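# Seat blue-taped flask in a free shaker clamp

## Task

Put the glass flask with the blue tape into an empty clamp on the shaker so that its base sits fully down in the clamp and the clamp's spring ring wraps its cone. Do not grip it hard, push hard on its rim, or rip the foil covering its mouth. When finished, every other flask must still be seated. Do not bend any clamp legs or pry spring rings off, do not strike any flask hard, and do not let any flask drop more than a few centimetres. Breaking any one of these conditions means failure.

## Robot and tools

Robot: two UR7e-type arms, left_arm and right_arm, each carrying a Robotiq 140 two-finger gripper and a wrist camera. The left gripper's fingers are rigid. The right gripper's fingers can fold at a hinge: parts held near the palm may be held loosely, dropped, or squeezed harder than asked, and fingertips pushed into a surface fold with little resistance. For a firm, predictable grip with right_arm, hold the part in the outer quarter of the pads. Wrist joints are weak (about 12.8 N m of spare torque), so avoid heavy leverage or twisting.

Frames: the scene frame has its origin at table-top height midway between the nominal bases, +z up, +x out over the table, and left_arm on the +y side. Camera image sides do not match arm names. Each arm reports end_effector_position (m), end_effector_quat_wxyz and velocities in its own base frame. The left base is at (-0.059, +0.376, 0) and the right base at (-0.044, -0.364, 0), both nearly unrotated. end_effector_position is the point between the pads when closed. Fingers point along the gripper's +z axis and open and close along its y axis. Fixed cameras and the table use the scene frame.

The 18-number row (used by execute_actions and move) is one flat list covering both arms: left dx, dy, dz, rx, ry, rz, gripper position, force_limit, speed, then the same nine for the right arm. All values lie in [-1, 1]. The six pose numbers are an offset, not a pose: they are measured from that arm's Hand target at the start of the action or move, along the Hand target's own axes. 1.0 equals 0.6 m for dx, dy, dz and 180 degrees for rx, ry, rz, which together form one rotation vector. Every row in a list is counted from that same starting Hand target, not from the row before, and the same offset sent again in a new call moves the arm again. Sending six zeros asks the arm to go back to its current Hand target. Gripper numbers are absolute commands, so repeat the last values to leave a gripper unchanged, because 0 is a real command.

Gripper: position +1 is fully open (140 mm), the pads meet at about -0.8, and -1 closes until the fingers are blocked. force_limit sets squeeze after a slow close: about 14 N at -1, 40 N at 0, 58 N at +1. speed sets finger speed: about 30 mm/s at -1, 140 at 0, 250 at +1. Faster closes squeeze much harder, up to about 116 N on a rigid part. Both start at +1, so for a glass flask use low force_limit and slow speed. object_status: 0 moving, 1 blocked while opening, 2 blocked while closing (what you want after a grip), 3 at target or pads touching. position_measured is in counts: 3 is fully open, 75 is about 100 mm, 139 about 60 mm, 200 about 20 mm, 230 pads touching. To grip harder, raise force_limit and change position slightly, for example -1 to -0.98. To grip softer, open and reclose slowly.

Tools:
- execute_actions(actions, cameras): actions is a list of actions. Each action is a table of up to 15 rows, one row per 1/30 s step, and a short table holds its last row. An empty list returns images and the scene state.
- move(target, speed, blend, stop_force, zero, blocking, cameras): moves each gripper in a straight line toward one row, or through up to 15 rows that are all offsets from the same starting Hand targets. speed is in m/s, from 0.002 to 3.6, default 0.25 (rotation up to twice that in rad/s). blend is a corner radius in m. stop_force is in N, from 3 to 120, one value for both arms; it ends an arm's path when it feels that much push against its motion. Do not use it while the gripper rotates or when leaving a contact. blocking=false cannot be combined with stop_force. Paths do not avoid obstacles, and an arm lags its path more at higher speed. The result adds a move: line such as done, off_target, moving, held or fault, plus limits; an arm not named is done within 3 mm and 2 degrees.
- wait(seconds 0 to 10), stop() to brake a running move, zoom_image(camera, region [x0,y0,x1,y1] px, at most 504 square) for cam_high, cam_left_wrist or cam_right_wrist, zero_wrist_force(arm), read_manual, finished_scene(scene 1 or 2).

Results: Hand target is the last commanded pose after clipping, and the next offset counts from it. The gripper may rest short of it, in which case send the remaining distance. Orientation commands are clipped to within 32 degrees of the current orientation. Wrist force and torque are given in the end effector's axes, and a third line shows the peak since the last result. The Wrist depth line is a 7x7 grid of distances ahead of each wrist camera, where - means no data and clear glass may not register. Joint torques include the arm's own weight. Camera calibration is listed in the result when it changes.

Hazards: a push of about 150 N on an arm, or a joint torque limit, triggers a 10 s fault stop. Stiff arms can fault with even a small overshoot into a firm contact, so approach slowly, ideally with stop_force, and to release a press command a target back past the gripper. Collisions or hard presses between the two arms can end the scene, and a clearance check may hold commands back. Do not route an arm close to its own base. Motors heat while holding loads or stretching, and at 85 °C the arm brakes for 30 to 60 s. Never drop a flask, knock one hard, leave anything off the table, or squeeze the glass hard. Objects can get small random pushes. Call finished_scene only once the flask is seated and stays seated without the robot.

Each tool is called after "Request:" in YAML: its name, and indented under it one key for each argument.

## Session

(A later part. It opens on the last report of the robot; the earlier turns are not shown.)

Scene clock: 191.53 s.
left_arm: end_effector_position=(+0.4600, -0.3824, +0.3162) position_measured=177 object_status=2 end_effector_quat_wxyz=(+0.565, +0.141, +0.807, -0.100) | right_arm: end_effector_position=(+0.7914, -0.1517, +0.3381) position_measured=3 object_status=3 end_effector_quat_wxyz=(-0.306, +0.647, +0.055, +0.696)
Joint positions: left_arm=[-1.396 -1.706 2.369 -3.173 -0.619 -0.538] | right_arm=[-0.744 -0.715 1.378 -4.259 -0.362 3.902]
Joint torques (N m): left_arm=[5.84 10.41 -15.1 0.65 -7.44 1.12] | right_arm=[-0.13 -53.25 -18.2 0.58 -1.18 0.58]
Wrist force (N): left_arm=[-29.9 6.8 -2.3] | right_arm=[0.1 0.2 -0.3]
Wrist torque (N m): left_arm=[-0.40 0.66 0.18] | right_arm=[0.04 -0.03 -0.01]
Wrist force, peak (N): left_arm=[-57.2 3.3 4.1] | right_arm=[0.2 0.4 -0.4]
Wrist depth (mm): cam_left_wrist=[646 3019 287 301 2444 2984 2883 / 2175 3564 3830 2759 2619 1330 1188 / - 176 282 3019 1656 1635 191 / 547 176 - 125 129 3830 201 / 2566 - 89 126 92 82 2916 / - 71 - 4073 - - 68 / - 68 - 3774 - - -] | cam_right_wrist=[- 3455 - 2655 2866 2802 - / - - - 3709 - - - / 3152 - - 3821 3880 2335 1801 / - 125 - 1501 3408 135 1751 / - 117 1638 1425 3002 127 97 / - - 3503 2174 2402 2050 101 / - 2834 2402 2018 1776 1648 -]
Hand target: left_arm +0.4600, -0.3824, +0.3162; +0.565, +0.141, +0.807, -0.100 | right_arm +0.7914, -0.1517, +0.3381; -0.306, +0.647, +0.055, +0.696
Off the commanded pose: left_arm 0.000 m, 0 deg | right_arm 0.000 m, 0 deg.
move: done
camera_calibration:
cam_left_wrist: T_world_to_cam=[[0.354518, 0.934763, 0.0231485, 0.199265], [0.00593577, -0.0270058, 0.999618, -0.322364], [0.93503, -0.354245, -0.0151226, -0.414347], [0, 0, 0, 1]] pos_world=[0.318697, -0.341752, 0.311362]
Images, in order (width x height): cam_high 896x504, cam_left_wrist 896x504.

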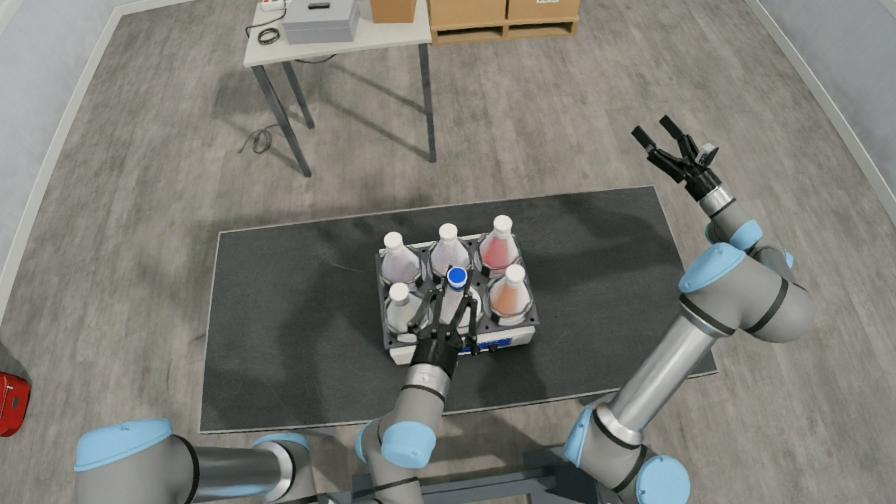

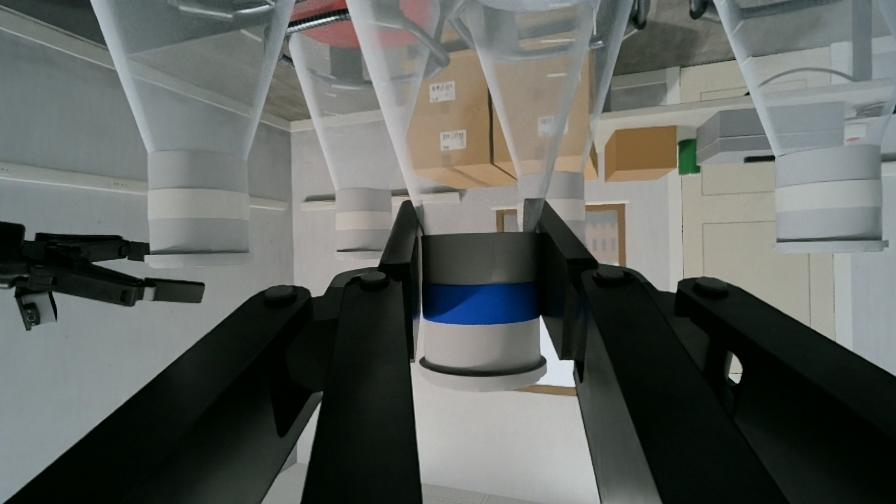

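Request:
move:
  target: [0,0,0,0,0,0,-1,-1,-1,-0.3348,-0.5987,-0.4272,0.307,-0.0977,-0.0707,1,1,1]
  speed: 0.3
  cameras: ["cam_right_wrist","cam_high"]

Request:
zoom_image:
  camera: "cam_right_wrist"
  region: [300, 100, 650, 400]

Scene clock: 210.73 s.
left_arm: end_effector_position=(+0.4600, -0.3824, +0.3162) position_measured=177 object_status=2 end_effector_quat_wxyz=(+0.565, +0.141, +0.807, -0.100) | right_arm: end_effector_position=(+0.4551, +0.0511, +0.2491) position_measured=3 object_status=3 end_effector_quat_wxyz=(-0.491, +0.412, +0.161, +0.750)
Joint positions: left_arm=[-1.396 -1.706 2.369 -3.173 -0.619 -0.538] | right_arm=[-0.843 -0.784 2.059 -6.271 -0.687 5.279]
Joint torques (N m): left_arm=[6.32 9.94 -13.95 1.1 -5.81 0.85] | right_arm=[-0.19 -37.4 -1.96 3.06 -2.04 -0.3]
Wrist force (N): left_arm=[-29.9 6.9 -2.1] | right_arm=[1.7 -2.1 -2.6]
Wrist torque (N m): left_arm=[-0.37 0.69 0.19] | right_arm=[-0.39 -0.36 -0.03]
Wrist force, peak (N): left_arm=[-30.5 6.8 -2.5] | right_arm=[-15.0 -12.9 0.7]
Wrist depth (mm): cam_left_wrist=[735 686 287 299 2491 2820 2673 / 2467 - 4207 2701 2376 1410 1205 / - 175 4424 3333 247 1614 191 / 2619 174 - 125 128 3092 202 / - - 89 125 92 82 3092 / - 71 - 126 - - 68 / - 67 - - - - -] | cam_right_wrist=[- 2232 - - - - 3552 / - - 2473 4348 5044 3275 - / 2802 - 2655 - - - 3233 / 367 125 - 3192 - 135 2712 / - 117 448 3318 4504 - 97 / - 2627 - 3233 3821 1320 102 / - 2449 297 291 4068 1409 -]
Hand target: left_arm +0.4600, -0.3824, +0.3162; +0.565, +0.141, +0.807, -0.100 | right_arm +0.4551, +0.0511, +0.2491; -0.491, +0.412, +0.161, +0.750 (not the last commanded pose)
Tool commands: left_gripper/position=-1.0 left_gripper/force_limit=-1.0 left_gripper/speed=-1.0 right_gripper/position=+1.0 right_gripper/force_limit=+1.0 right_gripper/speed=+1.0
Off the commanded pose: left_arm 0.000 m, 0 deg | right_arm 0.082 m, 47 deg.
FORCE FAULT: contact force on the right arm reached its limit, and that arm stopped. The contact can be on any part of that arm, not only on its tool. That arm's remaining commands of this call were not run. That arm is still stopped at the end of this call. That arm stays stopped for about 10 more seconds. Until then a move that you send moves the other arm only, and its call returns only when the move has ended. Once the stop has ended, the next robot result says so. If the stop ends while you think or write, that arm runs what you send next, counted from a new Hand target: where the arm stands when the stop ends. While its stop runs, that arm takes no new command, but its gripper still runs the gripper command that each later call begins with. Until it ends, the stop uses up actions while you think or wait. An arm that is not stopped still takes commands.
move: fault (right_arm); limits=paced
camera_calibration:
cam_right_wrist: T_world_to_cam=[[0.880407, -0.448543, -0.153922, -0.324716], [0.0216222, 0.362213, -0.931845, 0.2072], [0.473725, 0.817075, 0.328593, -0.196484], [0, 0, 0, 1]] pos_world=[0.374482, -0.0601574, 0.207661]
Images, in order (width x height): cam_high 896x504, cam_right_wrist 896x504.

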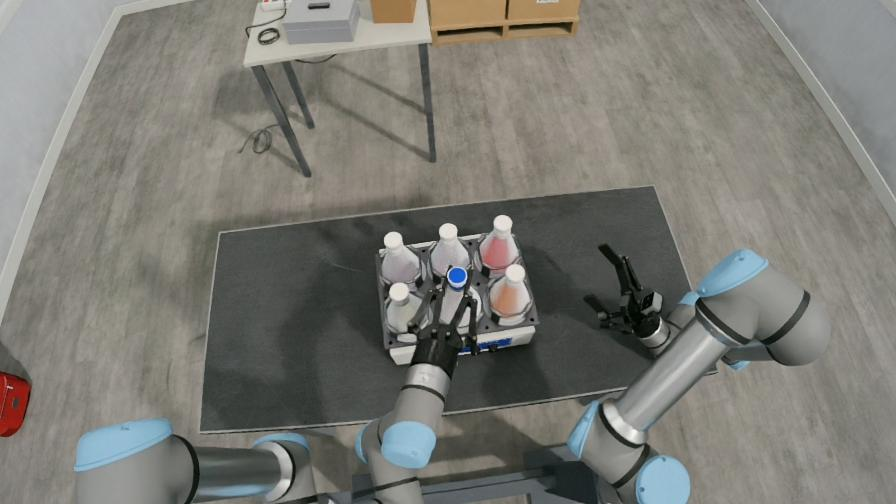

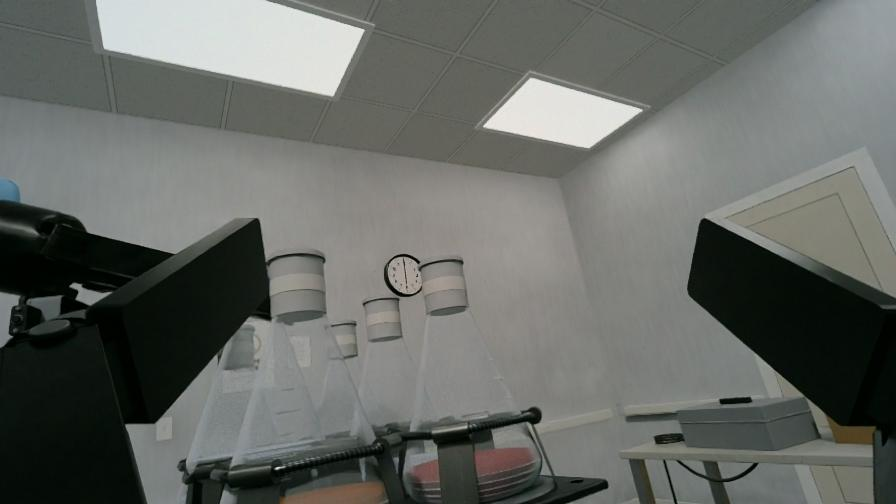

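Scaled by 1.440 from the camera's 896x504 image, which has a finer 1280x720 frame.

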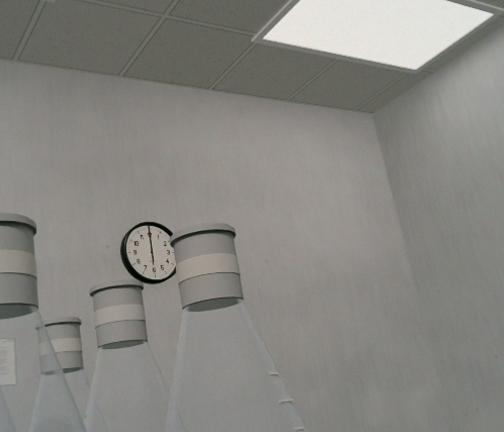

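Request:
wait:
  seconds: 10
  cameras: ["cam_right_wrist"]

Request:
zoom_image:
  camera: "cam_right_wrist"
  region: [160, 230, 560, 504]

Scene clock: 223.97 s.
left_arm: end_effector_position=(+0.4600, -0.3824, +0.3162) position_measured=177 object_status=2 end_effector_quat_wxyz=(+0.565, +0.141, +0.807, -0.100) | right_arm: end_effector_position=(+0.4551, +0.0511, +0.2491) position_measured=3 object_status=3 end_effector_quat_wxyz=(-0.491, +0.412, +0.161, +0.750)
Joint positions: left_arm=[-1.396 -1.706 2.369 -3.173 -0.619 -0.538] | right_arm=[-0.843 -0.784 2.059 -6.271 -0.687 5.279]
Joint torques (N m): left_arm=[6.1 9.76 -13.07 2.39 -2.7 0.58] | right_arm=[-0.12 -37.73 -2.03 3.12 -2.04 -0.29]
Wrist force (N): left_arm=[-30.0 6.9 -2.2] | right_arm=[1.7 -2.3 -2.5]
Wrist torque (N m): left_arm=[-0.36 0.70 0.19] | right_arm=[-0.43 -0.36 -0.04]
Wrist force, peak (N): left_arm=[-30.5 6.9 -2.5] | right_arm=[1.9 -2.2 -2.7]
Wrist depth (mm): cam_left_wrist=[3377 2789 286 300 2701 2789 2820 / 3888 3774 4139 2759 2566 1395 1228 / - 174 - 2673 1450 1722 189 / - 176 - 125 128 3515 213 / - - 89 125 92 82 2541 / - 71 - 126 - - 68 / - 67 - - - - -] | cam_right_wrist=[- 2425 2741 - - - - / - - - - 4203 3275 - / - - 4203 - 4504 - 2834 / 366 125 301 3821 5732 135 2899 / - 117 458 462 - - 97 / - - - 3233 - 1425 102 / - - 321 291 331 1327 -]
Hand target: left_arm +0.4600, -0.3824, +0.3162; +0.565, +0.141, +0.807, -0.100 | right_arm +0.4551, +0.0511, +0.2491; -0.491, +0.412, +0.161, +0.750 (not the last commanded pose)
Tool commands: left_gripper/position=-1.0 left_gripper/force_limit=-1.0 left_gripper/speed=-1.0 right_gripper/position=+1.0 right_gripper/force_limit=+1.0 right_gripper/speed=+1.0
Off the commanded pose: left_arm 0.000 m, 0 deg | right_arm 0.082 m, 47 deg.
FORCE FAULT, CONTINUED: the right arm's stop, for the force fault that an earlier result reported, is over. The rest of the stop counts as 19 of the actions that you can send in this scene. During its stop the right arm's controller moved it back a little. That arm's target is now where it stood when the stop ended, not its last command. That arm accepts commands again.
wait: 10.00 s; at rest from the start
camera_calibration:
cam_right_wrist: T_world_to_cam=[[0.880407, -0.448543, -0.153922, -0.324716], [0.0216222, 0.362213, -0.931845, 0.2072], [0.473725, 0.817075, 0.328593, -0.196484], [0, 0, 0, 1]] pos_world=[0.374482, -0.0601574, 0.207661]
Images, in order (width x height): cam_right_wrist 896x504.

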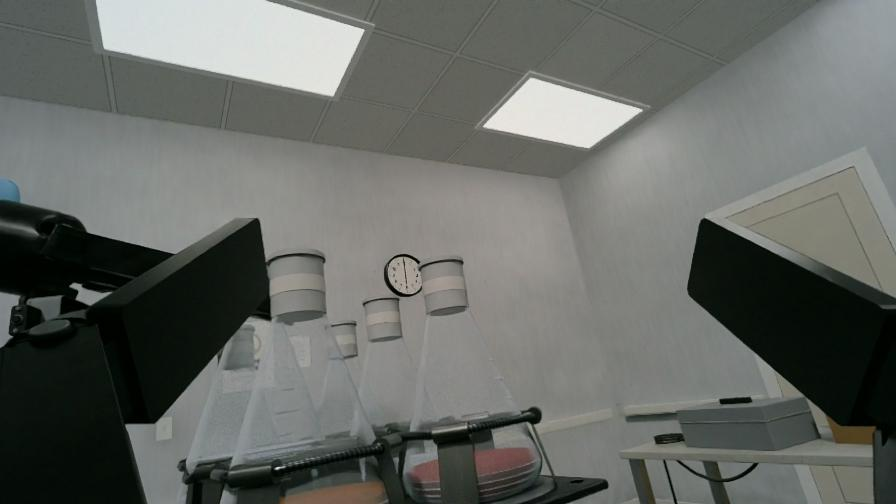

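Scaled by 1.260 from the camera's 896x504 image, which has a finer 1280x720 frame.

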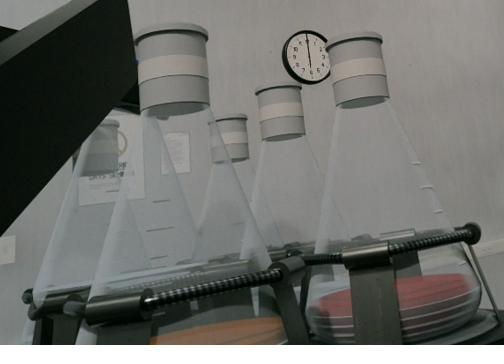

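Request:
move:
  target:
    - [0,0,0,0,0,0,-1,-1,-1,0.155,-0.033,0.122,0,0,0,1,1,1]
    - [0,0,0,0,0,0,-1,-1,-1,0.1055,-0.171,0.107,0.140,-0.322,-0.031,1,1,1]
  speed: 0.2
  stop_force: 15
  cameras: ["cam_right_wrist","cam_high"]

Request:
zoom_image:
  camera: "cam_right_wrist"
  region: [250, 150, 650, 450]

Scene clock: 240.00 s.
left_arm: end_effector_position=(+0.4600, -0.3824, +0.3162) position_measured=177 object_status=2 end_effector_quat_wxyz=(+0.565, +0.141, +0.807, -0.100) | right_arm: end_effector_position=(+0.3866, +0.1029, +0.3566) position_measured=3 object_status=3 end_effector_quat_wxyz=(+0.547, -0.372, -0.277, -0.697)
Joint positions: left_arm=[-1.396 -1.706 2.369 -3.173 -0.619 -0.538] | right_arm=[-0.813 -1.163 2.09 -6.283 -0.794 5.557]
Joint torques (N m): left_arm=[5.15 9.32 -11.45 3.39 -2.66 0.37] | right_arm=[6.82 -16.11 -16.79 4.34 -4.71 2.14]
Wrist force (N): left_arm=[-30.3 7.0 -2.3] | right_arm=[1.7 -2.2 -2.5]
Wrist torque (N m): left_arm=[-0.33 0.72 0.19] | right_arm=[-0.43 -0.33 -0.06]
Wrist force, peak (N): left_arm=[-30.6 6.8 -2.0] | right_arm=[3.6 -2.7 -0.7]
Wrist depth (mm): cam_left_wrist=[727 727 324 298 2467 2883 2916 / - 3248 3830 2730 2491 1365 1216 / - 175 3666 2730 1483 1426 189 / - 181 - 125 140 3290 202 / - - 89 125 92 82 3092 / - 71 - 127 - - 68 / - 67 - - - - -] | cam_right_wrist=[- - 2522 - - 3503 - / - - - 3275 - - 3233 / 721 735 - - - - 3709 / 411 126 - - - 135 - / - 117 355 393 - - 97 / - 405 2573 358 407 298 101 / - 632 3076 519 3880 - -]
Hand target: left_arm +0.4600, -0.3824, +0.3162; +0.565, +0.141, +0.807, -0.100 | right_arm +0.3841, +0.1021, +0.3540; +0.469, -0.520, -0.448, -0.556
Off the commanded pose: left_arm 0.000 m, 0 deg | right_arm 0.004 m, 55 deg; orientation clipped.
joint sent to its limit (right arm) — joint 4 (wrist 1), lower limit.
move: moving (right_arm; no rest 5 s after the path's end); limits=paced
camera_calibration:
cam_right_wrist: T_world_to_cam=[[0.973533, -0.228138, -0.0136868, -0.333236], [0.0499341, 0.270759, -0.961351, 0.299025], [0.223026, 0.935223, 0.274985, -0.137854], [0, 0, 0, 1]] pos_world=[0.34023, -0.0280628, 0.320815]
Images, in order (width x height): cam_high 896x504, cam_right_wrist 896x504.

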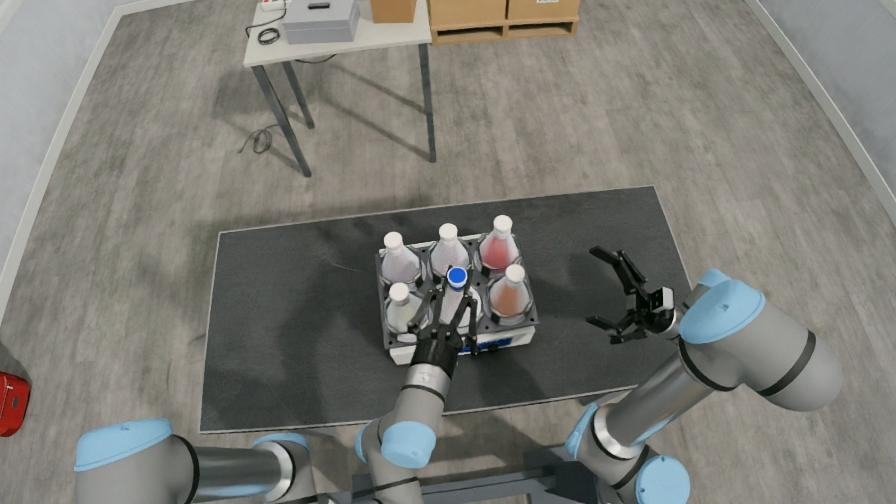

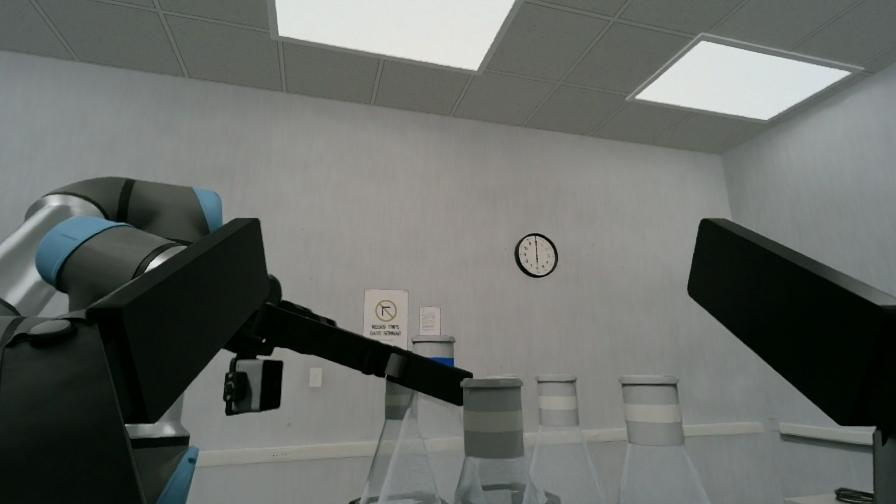

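Scaled by 1.260 from the camera's 896x504 image, which has a finer 1280x720 frame.

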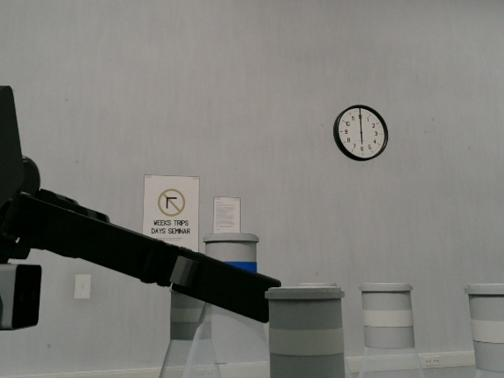

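Request:
move:
  target: [0,0,0,0,0,0,-1,-1,-1,-0.122,0.0067,-0.0567,-0.031,0.174,0,1,1,1]
  speed: 0.05
  stop_force: 12
  cameras: ["cam_right_wrist"]

Request:
zoom_image:
  camera: "cam_right_wrist"
  region: [300, 250, 700, 504]

Scene clock: 248.73 s.
left_arm: end_effector_position=(+0.4600, -0.3824, +0.3162) position_measured=177 object_status=2 end_effector_quat_wxyz=(+0.565, +0.141, +0.807, -0.100) | right_arm: end_effector_position=(+0.3885, +0.0822, +0.3050) position_measured=3 object_status=3 end_effector_quat_wxyz=(+0.581, -0.272, -0.194, -0.742)
Joint positions: left_arm=[-1.396 -1.706 2.369 -3.173 -0.619 -0.538] | right_arm=[-0.699 -0.799 2.055 -6.282 -0.956 5.269]
Joint torques (N m): left_arm=[6.34 10.08 -10.93 3.78 -2.8 0.18] | right_arm=[-0.65 -37.19 -3.26 3.26 -1.51 -0.18]
Wrist force (N): left_arm=[-30.2 6.9 -2.4] | right_arm=[1.0 -2.5 -2.4]
Wrist torque (N m): left_arm=[-0.36 0.73 0.18] | right_arm=[-0.48 -0.21 0.10]
Wrist force, peak (N): left_arm=[-30.5 6.9 -2.4] | right_arm=[1.4 -3.6 -4.9]
Wrist depth (mm): cam_left_wrist=[646 2950 287 298 2491 2759 2916 / 3055 2883 4277 2820 2619 1323 1210 / 2789 175 4502 3248 1458 1614 188 / - 180 - 125 128 2759 201 / - - 89 125 92 82 2883 / - 71 - - - - 68 / - 67 - - - - -] | cam_right_wrist=[- - 2335 - - - - / - - 2683 2683 - - - / - 2899 - 4003 - - - / 3039 126 - - - 135 - / - 117 - - - - 97 / - 412 418 364 3503 - 101 / - 458 2497 - 3152 - -]
Hand target: left_arm +0.4600, -0.3824, +0.3162; +0.565, +0.141, +0.807, -0.100 | right_arm +0.3885, +0.0822, +0.3050; +0.581, -0.272, -0.194, -0.742 (not the last commanded pose)
Tool commands: left_gripper/position=-1.0 left_gripper/force_limit=-1.0 left_gripper/speed=-1.0 right_gripper/position=+1.0 right_gripper/force_limit=+1.0 right_gripper/speed=+1.0
Off the commanded pose: left_arm 0.000 m, 0 deg | right_arm 0.028 m, 16 deg.
FORCE FAULT: contact force on the right arm reached its limit, and that arm stopped. The contact can be on any part of that arm, not only on its tool. That arm's remaining commands of this call were not run. That arm is still stopped at the end of this call. That arm stays stopped for about 10 more seconds. Until then a move that you send moves the other arm only, and its call returns only when the move has ended. Once the stop has ended, the next robot result says so. If the stop ends while you think or write, that arm runs what you send next, counted from a new Hand target: where the arm stands when the stop ends. While its stop runs, that arm takes no new command, but its gripper still runs the gripper command that each later call begins with. Until it ends, the stop uses up actions while you think or wait. An arm that is not stopped still takes commands.
move: fault (right_arm)
camera_calibration:
cam_right_wrist: T_world_to_cam=[[0.972453, -0.232601, -0.0152273, -0.339256], [0.111389, 0.52109, -0.846202, 0.175394], [0.204762, 0.821195, 0.532645, -0.166758], [0, 0, 0, 1]] pos_world=[0.344519, -0.0333665, 0.232076]
Images, in order (width x height): cam_right_wrist 896x504.

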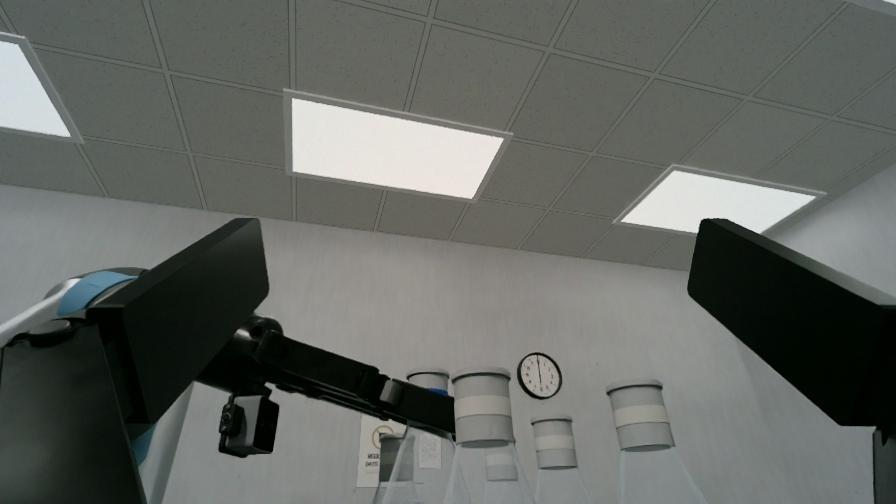

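Scaled by 1.260 from the camera's 896x504 image, which has a finer 1280x720 frame.

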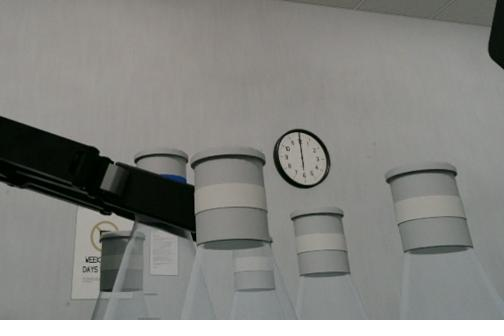

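Request:
move:
  target: [0.0455,0.0033,0.0217,0,0,0,-1,-1,-1,0,0,0,0,0,0,1,1,1]
  speed: 0.012
  stop_force: 30
  cameras: ["cam_left_wrist","cam_high"]

Request:
zoom_image:
  camera: "cam_high"
  region: [400, 240, 520, 350]

Scene clock: 256.37 s.
left_arm: end_effector_position=(+0.4634, -0.3815, +0.2861) position_measured=177 object_status=2 end_effector_quat_wxyz=(+0.565, +0.141, +0.807, -0.100) | right_arm: end_effector_position=(+0.3885, +0.0822, +0.3050) position_measured=3 object_status=3 end_effector_quat_wxyz=(+0.581, -0.272, -0.194, -0.742)
Joint positions: left_arm=[-1.385 -1.632 2.409 -3.296 -0.628 -0.527] | right_arm=[-0.699 -0.799 2.055 -6.282 -0.956 5.269]
Joint torques (N m): left_arm=[7.27 -22.21 -20.53 1.44 0.98 -0.82] | right_arm=[-0.53 -37.41 -3.25 3.28 -1.56 -0.23]
Wrist force (N): left_arm=[-12.2 -2.8 -6.0] | right_arm=[1.0 -2.5 -2.8]
Wrist torque (N m): left_arm=[-0.45 0.66 -0.47] | right_arm=[-0.49 -0.22 0.09]
Wrist force, peak (N): left_arm=[-60.4 5.5 -2.1] | right_arm=[0.9 -2.6 -2.9]
Wrist depth (mm): cam_left_wrist=[547 235 250 224 209 251 2312 / - 3564 340 338 1734 1380 1258 / - - - 3055 2421 1475 3019 / - 179 - 125 128 3377 188 / - 172 89 125 117 81 186 / - 71 - 125 - - 68 / - 67 - - - - -] | cam_right_wrist=[2102 - - - - - 2573 / 2232 - - - 2573 - 2402 / - - - - - - - / - 125 2899 - - 135 - / - 117 - - - - 97 / - 389 351 284 3275 - 102 / - 412 2933 351 - 3363 -]
Hand target: left_arm +0.4633, -0.3815, +0.2861; +0.565, +0.141, +0.807, -0.100 | right_arm +0.3885, +0.0822, +0.3050; +0.581, -0.272, -0.194, -0.742
Tool commands: left_gripper/position=-1.0 left_gripper/force_limit=-1.0 left_gripper/speed=-1.0 right_gripper/position=+1.0 right_gripper/force_limit=+1.0 right_gripper/speed=+1.0
Off the commanded pose: left_arm 0.000 m, 0 deg.
FORCE FAULT, CONTINUED: the right arm was still stopped when this call began, by the force fault that an earlier result reported. Since the last result the stop counts as 8 of the actions that you can send in this scene. That arm ran no command of this call. That arm is still stopped at the end of this call. That arm stays stopped for about 2 more seconds. If the stop ends while you think or write, that arm runs what you send next, counted from a new Hand target: where the arm stands when the stop ends. While its stop runs, that arm takes no new command, but its gripper still runs the gripper command that each later call begins with.
move: done (left_arm), not run (right_arm; its earlier fault stop)
camera_calibration:
cam_left_wrist: T_world_to_cam=[[0.354518, 0.934763, 0.0231485, 0.198011], [0.00593577, -0.0270058, 0.999618, -0.292174], [0.93503, -0.354245, -0.0151226, -0.417699], [0, 0, 0, 1]] pos_world=[0.322097, -0.340952, 0.281162]
Images, in order (width x height): cam_high 896x504, cam_left_wrist 896x504.

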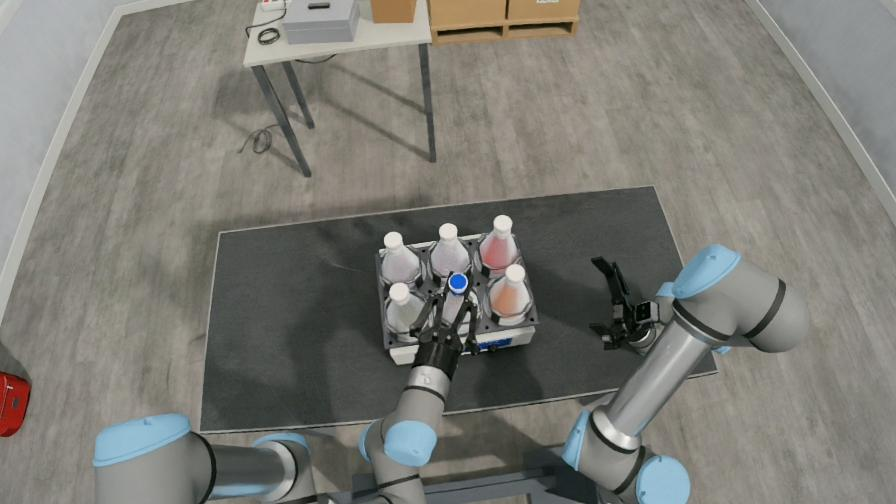

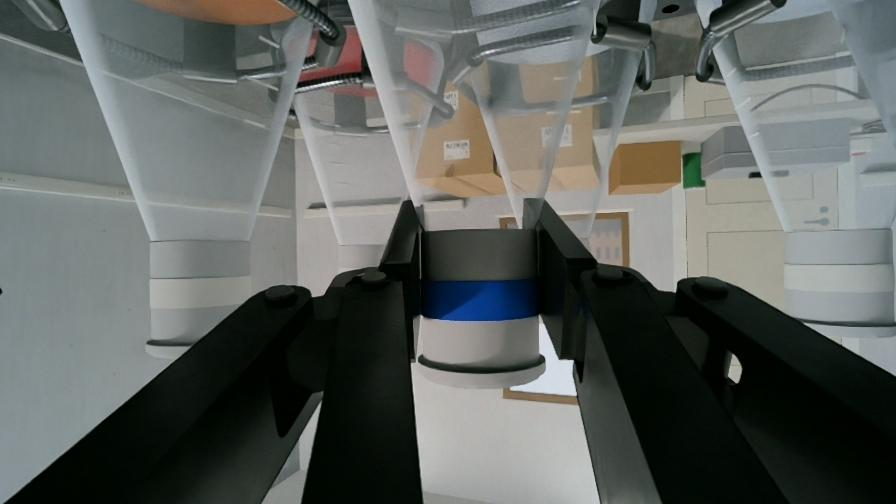

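Scaled by 4.200 from the camera's 896x504 image, which has a finer 1280x720 frame.

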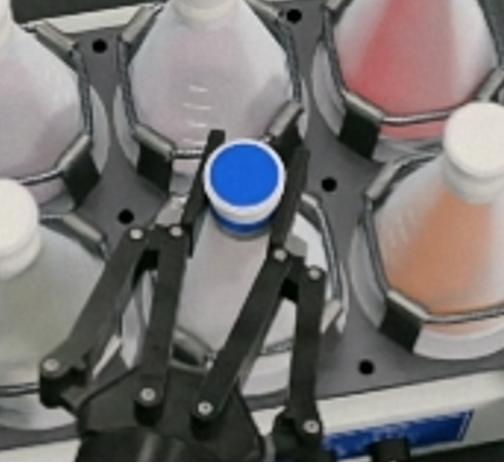

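Request:
move:
  target: [0.0235,0,0.0086,0,0,0,-1,-1,-1,0,0,0,0,0,0,1,1,1]
  speed: 0.012
  stop_force: 22
  cameras: ["cam_left_wrist","cam_high"]

Request:
zoom_image:
  camera: "cam_high"
  region: [370, 205, 550, 370]

Scene clock: 262.27 s.
left_arm: end_effector_position=(+0.4633, -0.3816, +0.2833) position_measured=177 object_status=2 end_effector_quat_wxyz=(+0.565, +0.141, +0.807, -0.100) | right_arm: end_effector_position=(+0.3885, +0.0822, +0.3050) position_measured=3 object_status=3 end_effector_quat_wxyz=(+0.581, -0.272, -0.194, -0.742)
Joint positions: left_arm=[-1.385 -1.624 2.413 -3.308 -0.628 -0.527] | right_arm=[-0.699 -0.799 2.055 -6.282 -0.956 5.269]
Joint torques (N m): left_arm=[2.97 -13.91 -8.91 3.5 -2.62 -0.26] | right_arm=[-0.78 -37.83 -2.69 3.27 -1.36 -0.03]
Wrist force (N): left_arm=[-34.4 -10.6 -13.7] | right_arm=[0.9 -2.5 -2.8]
Wrist torque (N m): left_arm=[-0.42 1.05 -0.44] | right_arm=[-0.49 -0.21 0.10]
Wrist force, peak (N): left_arm=[-41.6 -11.9 -17.5] | right_arm=[0.8 -2.6 -2.8]
Wrist depth (mm): cam_left_wrist=[586 235 248 221 260 213 243 / - - 344 339 2566 1316 1216 / 2950 - 4842 3333 3130 1450 3168 / - 171 - 125 140 3830 200 / - 170 89 125 92 81 187 / - 71 - - - - 68 / - 67 - - - - -] | cam_right_wrist=[- 2193 - - - - - / 2212 - - - 2967 - - / - - - - - - - / 3076 126 - 5604 - 135 3363 / - 117 - - - - 97 / - 388 351 278 412 - 102 / - 442 - 361 3152 - -]
Hand target: left_arm +0.4633, -0.3816, +0.2834; +0.565, +0.141, +0.807, -0.100 (not the last commanded pose) | right_arm +0.3885, +0.0822, +0.3050; +0.581, -0.272, -0.194, -0.742
Off the commanded pose: left_arm 0.012 m, 0 deg | right_arm 0.000 m, 0 deg.
FORCE FAULT, CONTINUED: the right arm's stop, for the force fault that an earlier result reported, is over. The rest of the stop counts as 4 of the actions that you can send in this scene. The stop ended before this call began, so that arm ran this call's commands, counted from a new Hand target: where the arm stood when the stop ended.
move: contact (left_arm)
camera_calibration:
cam_left_wrist: T_world_to_cam=[[0.354515, 0.934775, 0.0226816, 0.198212], [0.00590939, -0.0264964, 0.999631, -0.289197], [0.935032, -0.35425, -0.0149173, -0.417801], [0, 0, 0, 1]] pos_world=[0.322097, -0.340953, 0.278362]
Images, in order (width x height): cam_high 896x504, cam_left_wrist 896x504.

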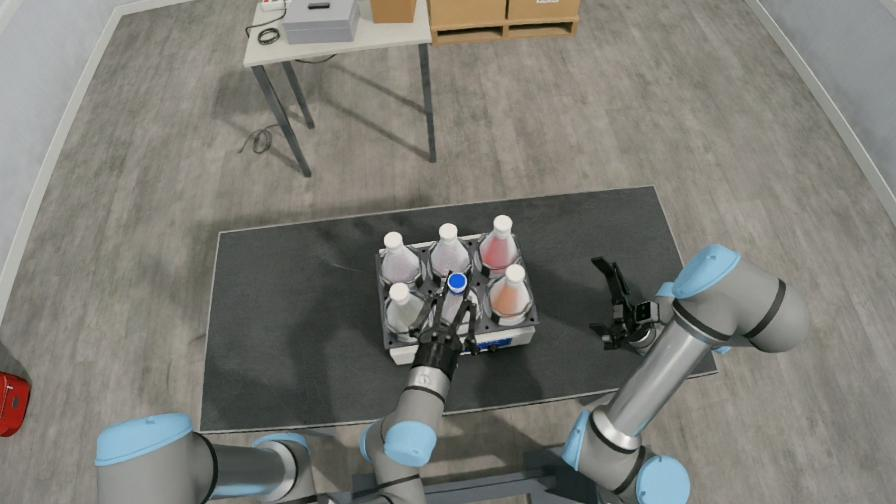

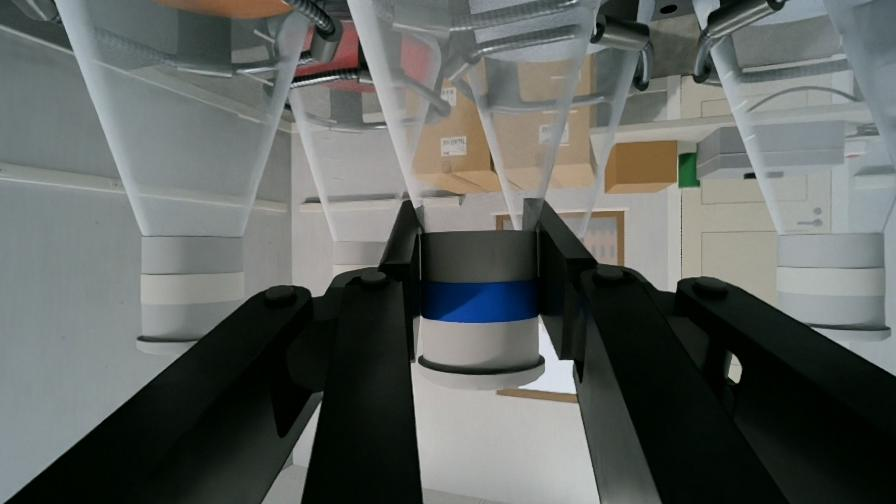

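Scaled by 2.800 from the camera's 896x504 image, which has a finer 1280x720 frame.

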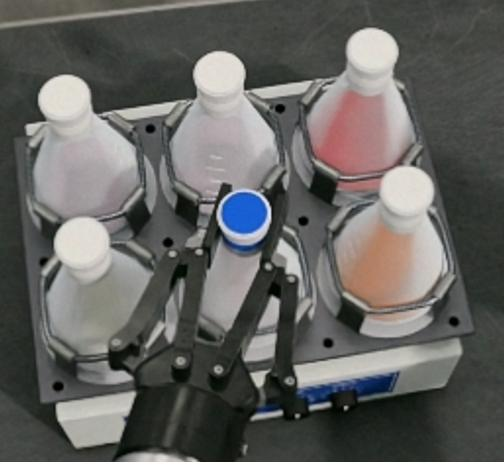

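Request:
move:
  target:
    - [-0.0039,0,-0.0014,0,0,0,-1,-1,-1,0,0,0,0,0,0,1,1,1]
    - [-0.0039,0,-0.0014,0,0,0,0.17,-1,-1,0,0,0,0,0,0,1,1,1]
  speed: 0.02
  cameras: ["cam_left_wrist","cam_high"]

Request:
zoom_image:
  camera: "cam_high"
  region: [370, 205, 550, 370]

Scene clock: 270.37 s.
left_arm: end_effector_position=(+0.4634, -0.3816, +0.2858) position_measured=108 object_status=0 end_effector_quat_wxyz=(+0.565, +0.141, +0.807, -0.100) | right_arm: end_effector_position=(+0.3885, +0.0822, +0.3050) position_measured=3 object_status=3 end_effector_quat_wxyz=(+0.581, -0.272, -0.194, -0.742)
Joint positions: left_arm=[-1.385 -1.631 2.409 -3.298 -0.628 -0.527] | right_arm=[-0.699 -0.799 2.055 -6.282 -0.956 5.269]
Joint torques (N m): left_arm=[-9.74 -4.37 -13.26 -4.62 0.89 -0.78] | right_arm=[-0.66 -38.22 -3.08 3.28 -1.28 0.01]
Wrist force (N): left_arm=[-0.2 -2.0 1.5] | right_arm=[0.9 -2.3 -2.6]
Wrist torque (N m): left_arm=[-0.70 0.29 -0.12] | right_arm=[-0.44 -0.20 0.10]
Wrist force, peak (N): left_arm=[-34.4 -10.7 -13.7] | right_arm=[0.8 -2.6 -3.0]
Wrist depth (mm): cam_left_wrist=[201 241 260 224 205 254 2619 / - 4010 301 314 304 1258 1199 / - - - 2916 2566 1475 2916 / - 174 131 137 140 3333 205 / - 89 111 - 142 106 85 / - - - - - - - / - - - - - - -] | cam_right_wrist=[- - 2050 - - - - / - - 2866 - - - - / - - - - - - - / - 125 - - - 135 3603 / - 117 - 3764 - - 97 / - 387 340 282 3363 - 102 / - 407 - 330 425 3318 -]
Hand target: left_arm +0.4634, -0.3816, +0.2858; +0.565, +0.141, +0.807, -0.100 | right_arm +0.3885, +0.0822, +0.3050; +0.581, -0.272, -0.194, -0.742
Off the commanded pose: left_arm 0.000 m, 0 deg | right_arm 0.000 m, 0 deg.
move: done
camera_calibration:
cam_left_wrist: T_world_to_cam=[[0.354425, 0.934811, 0.0226237, 0.198211], [0.00583846, -0.0264062, 0.999634, -0.291742], [0.935066, -0.354163, -0.0148169, -0.417772], [0, 0, 0, 1]] pos_world=[0.322097, -0.340953, 0.280961]
Images, in order (width x height): cam_high 896x504, cam_left_wrist 896x504.

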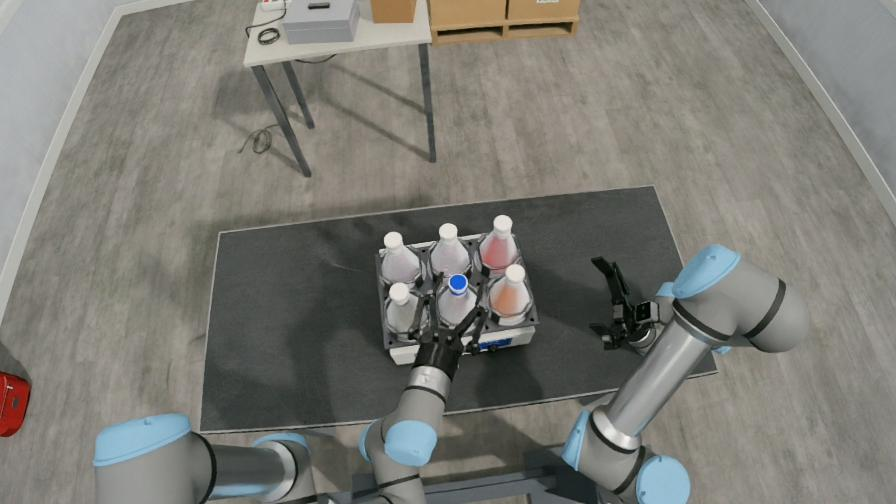

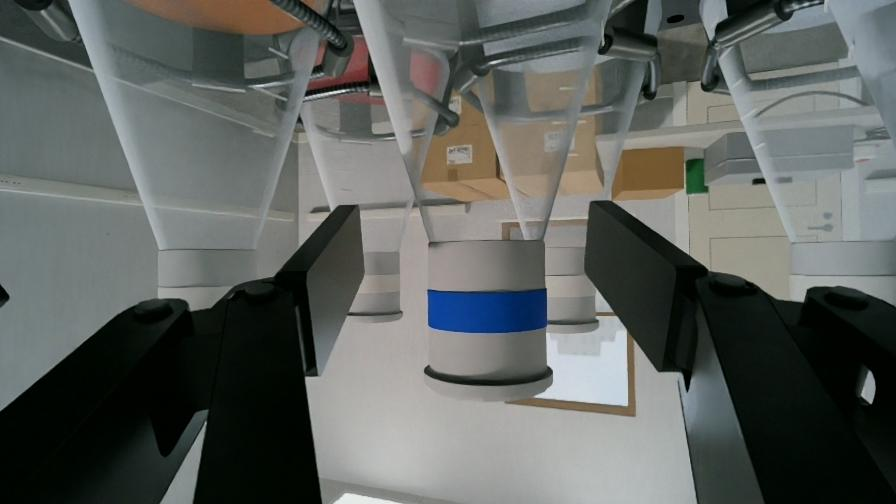

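Scaled by 2.800 from the camera's 896x504 image, which has a finer 1280x720 frame.

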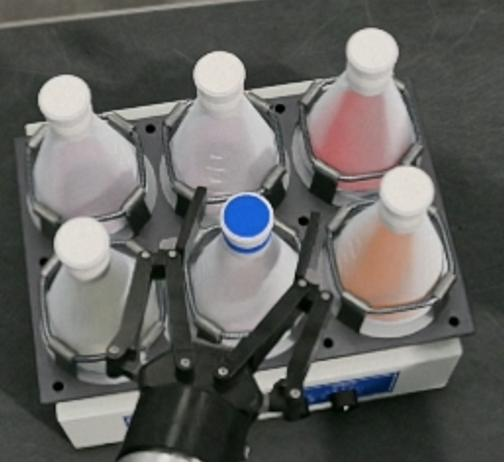

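Request:
move:
  target: [0,0,-0.25,0,0,0,0.17,-1,-1,0.105,-0.005,0.13,0,0,0,1,1,1]
  speed: 0.12
  cameras: ["cam_left_wrist","cam_high"]

Request:
zoom_image:
  camera: "cam_high"
  region: [390, 240, 540, 350]

Request:
zoom_image:
  camera: "cam_left_wrist"
  region: [200, 0, 700, 350]

Scene clock: 274.70 s.
left_arm: end_effector_position=(+0.3309, -0.3336, +0.3373) position_measured=108 object_status=3 end_effector_quat_wxyz=(+0.565, +0.141, +0.807, -0.100) | right_arm: end_effector_position=(+0.3883, +0.0823, +0.4053) position_measured=3 object_status=3 end_effector_quat_wxyz=(+0.581, -0.272, -0.194, -0.742)
Joint positions: left_arm=[-1.923 -2.324 2.395 -1.63 -0.349 -1.585] | right_arm=[-0.699 -1.043 2.068 -6.051 -0.956 5.269]
Joint torques (N m): left_arm=[-5.62 -0.85 -20.81 -3.45 0.63 -0.78] | right_arm=[6.22 -19.8 -3.21 3.53 1.03 -1.76]
Wrist force (N): left_arm=[-0.5 -2.4 1.8] | right_arm=[0.8 -2.4 -2.6]
Wrist torque (N m): left_arm=[-0.74 0.33 -0.10] | right_arm=[-0.47 -0.16 0.07]
Wrist force, peak (N): left_arm=[-0.6 -2.3 3.4] | right_arm=[-0.1 -2.7 -3.3]
Wrist depth (mm): cam_left_wrist=[675 - 292 357 345 365 2619 / - 4935 498 2883 2646 1475 1492 / 3130 3055 320 385 2759 235 3130 / 407 3666 131 381 158 226 3092 / - 89 103 - - 106 85 / - - - 4277 - - - / - - 4935 4666 - - -] | cam_right_wrist=[1970 - - - - - - / 2335 - 3114 - - 2402 - / 2655 - - - 3192 - - / - 125 - - - 135 3002 / - 117 - - - - 97 / - 2866 3002 - 2866 - 102 / - 781 2967 - - - -]
Hand target: left_arm +0.3309, -0.3335, +0.3372; +0.565, +0.141, +0.807, -0.100 | right_arm +0.3883, +0.0823, +0.4053; +0.581, -0.272, -0.194, -0.742
Off the commanded pose: left_arm 0.000 m, 0 deg | right_arm 0.000 m, 0 deg.
move: done
camera_calibration:
cam_left_wrist: T_world_to_cam=[[0.354631, 0.934732, 0.0226581, 0.199066], [0.00572745, -0.0264043, 0.999635, -0.340961], [0.934989, -0.354371, -0.0147174, -0.276195], [0, 0, 0, 1]] pos_world=[0.189598, -0.292952, 0.332261]
Images, in order (width x height): cam_high 896x504, cam_left_wrist 896x504.

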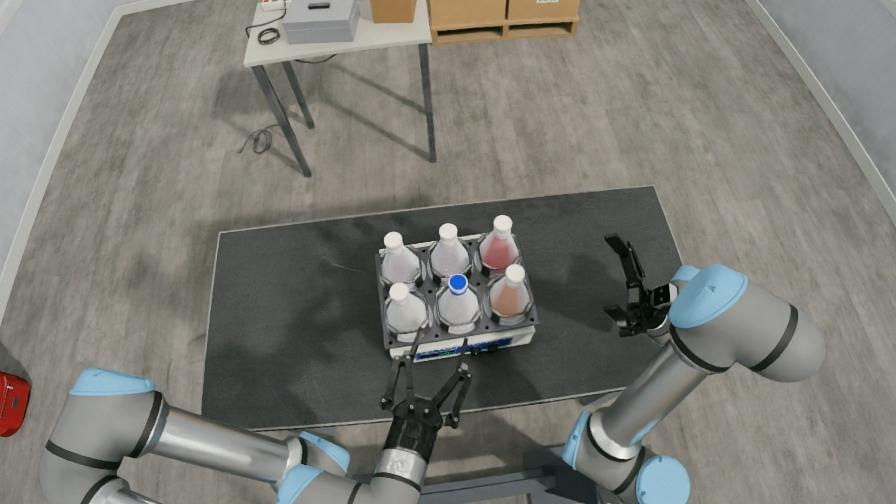

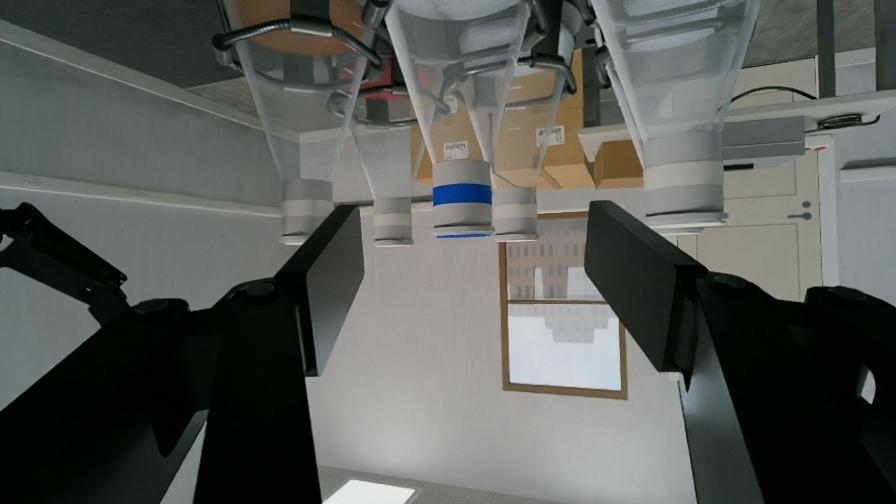

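Scaled by 3.360 from the camera's 896x504 image, which has a finer 1280x720 frame.

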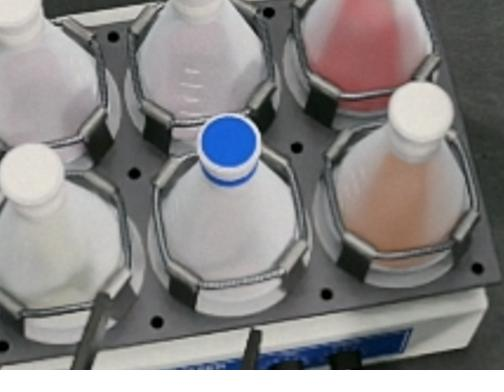

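Scaled by 1.008 from the camera's 896x504 image, which has a finer 1280x720 frame.

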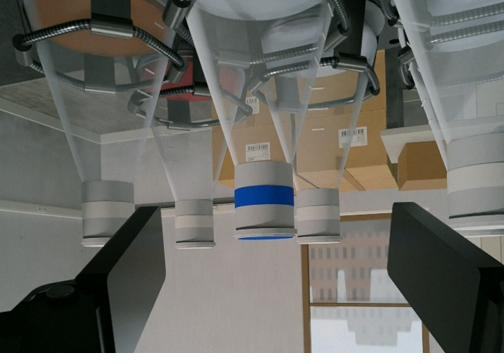

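Request:
finished_scene:
  scene: 1

The scene is finished: the task was done.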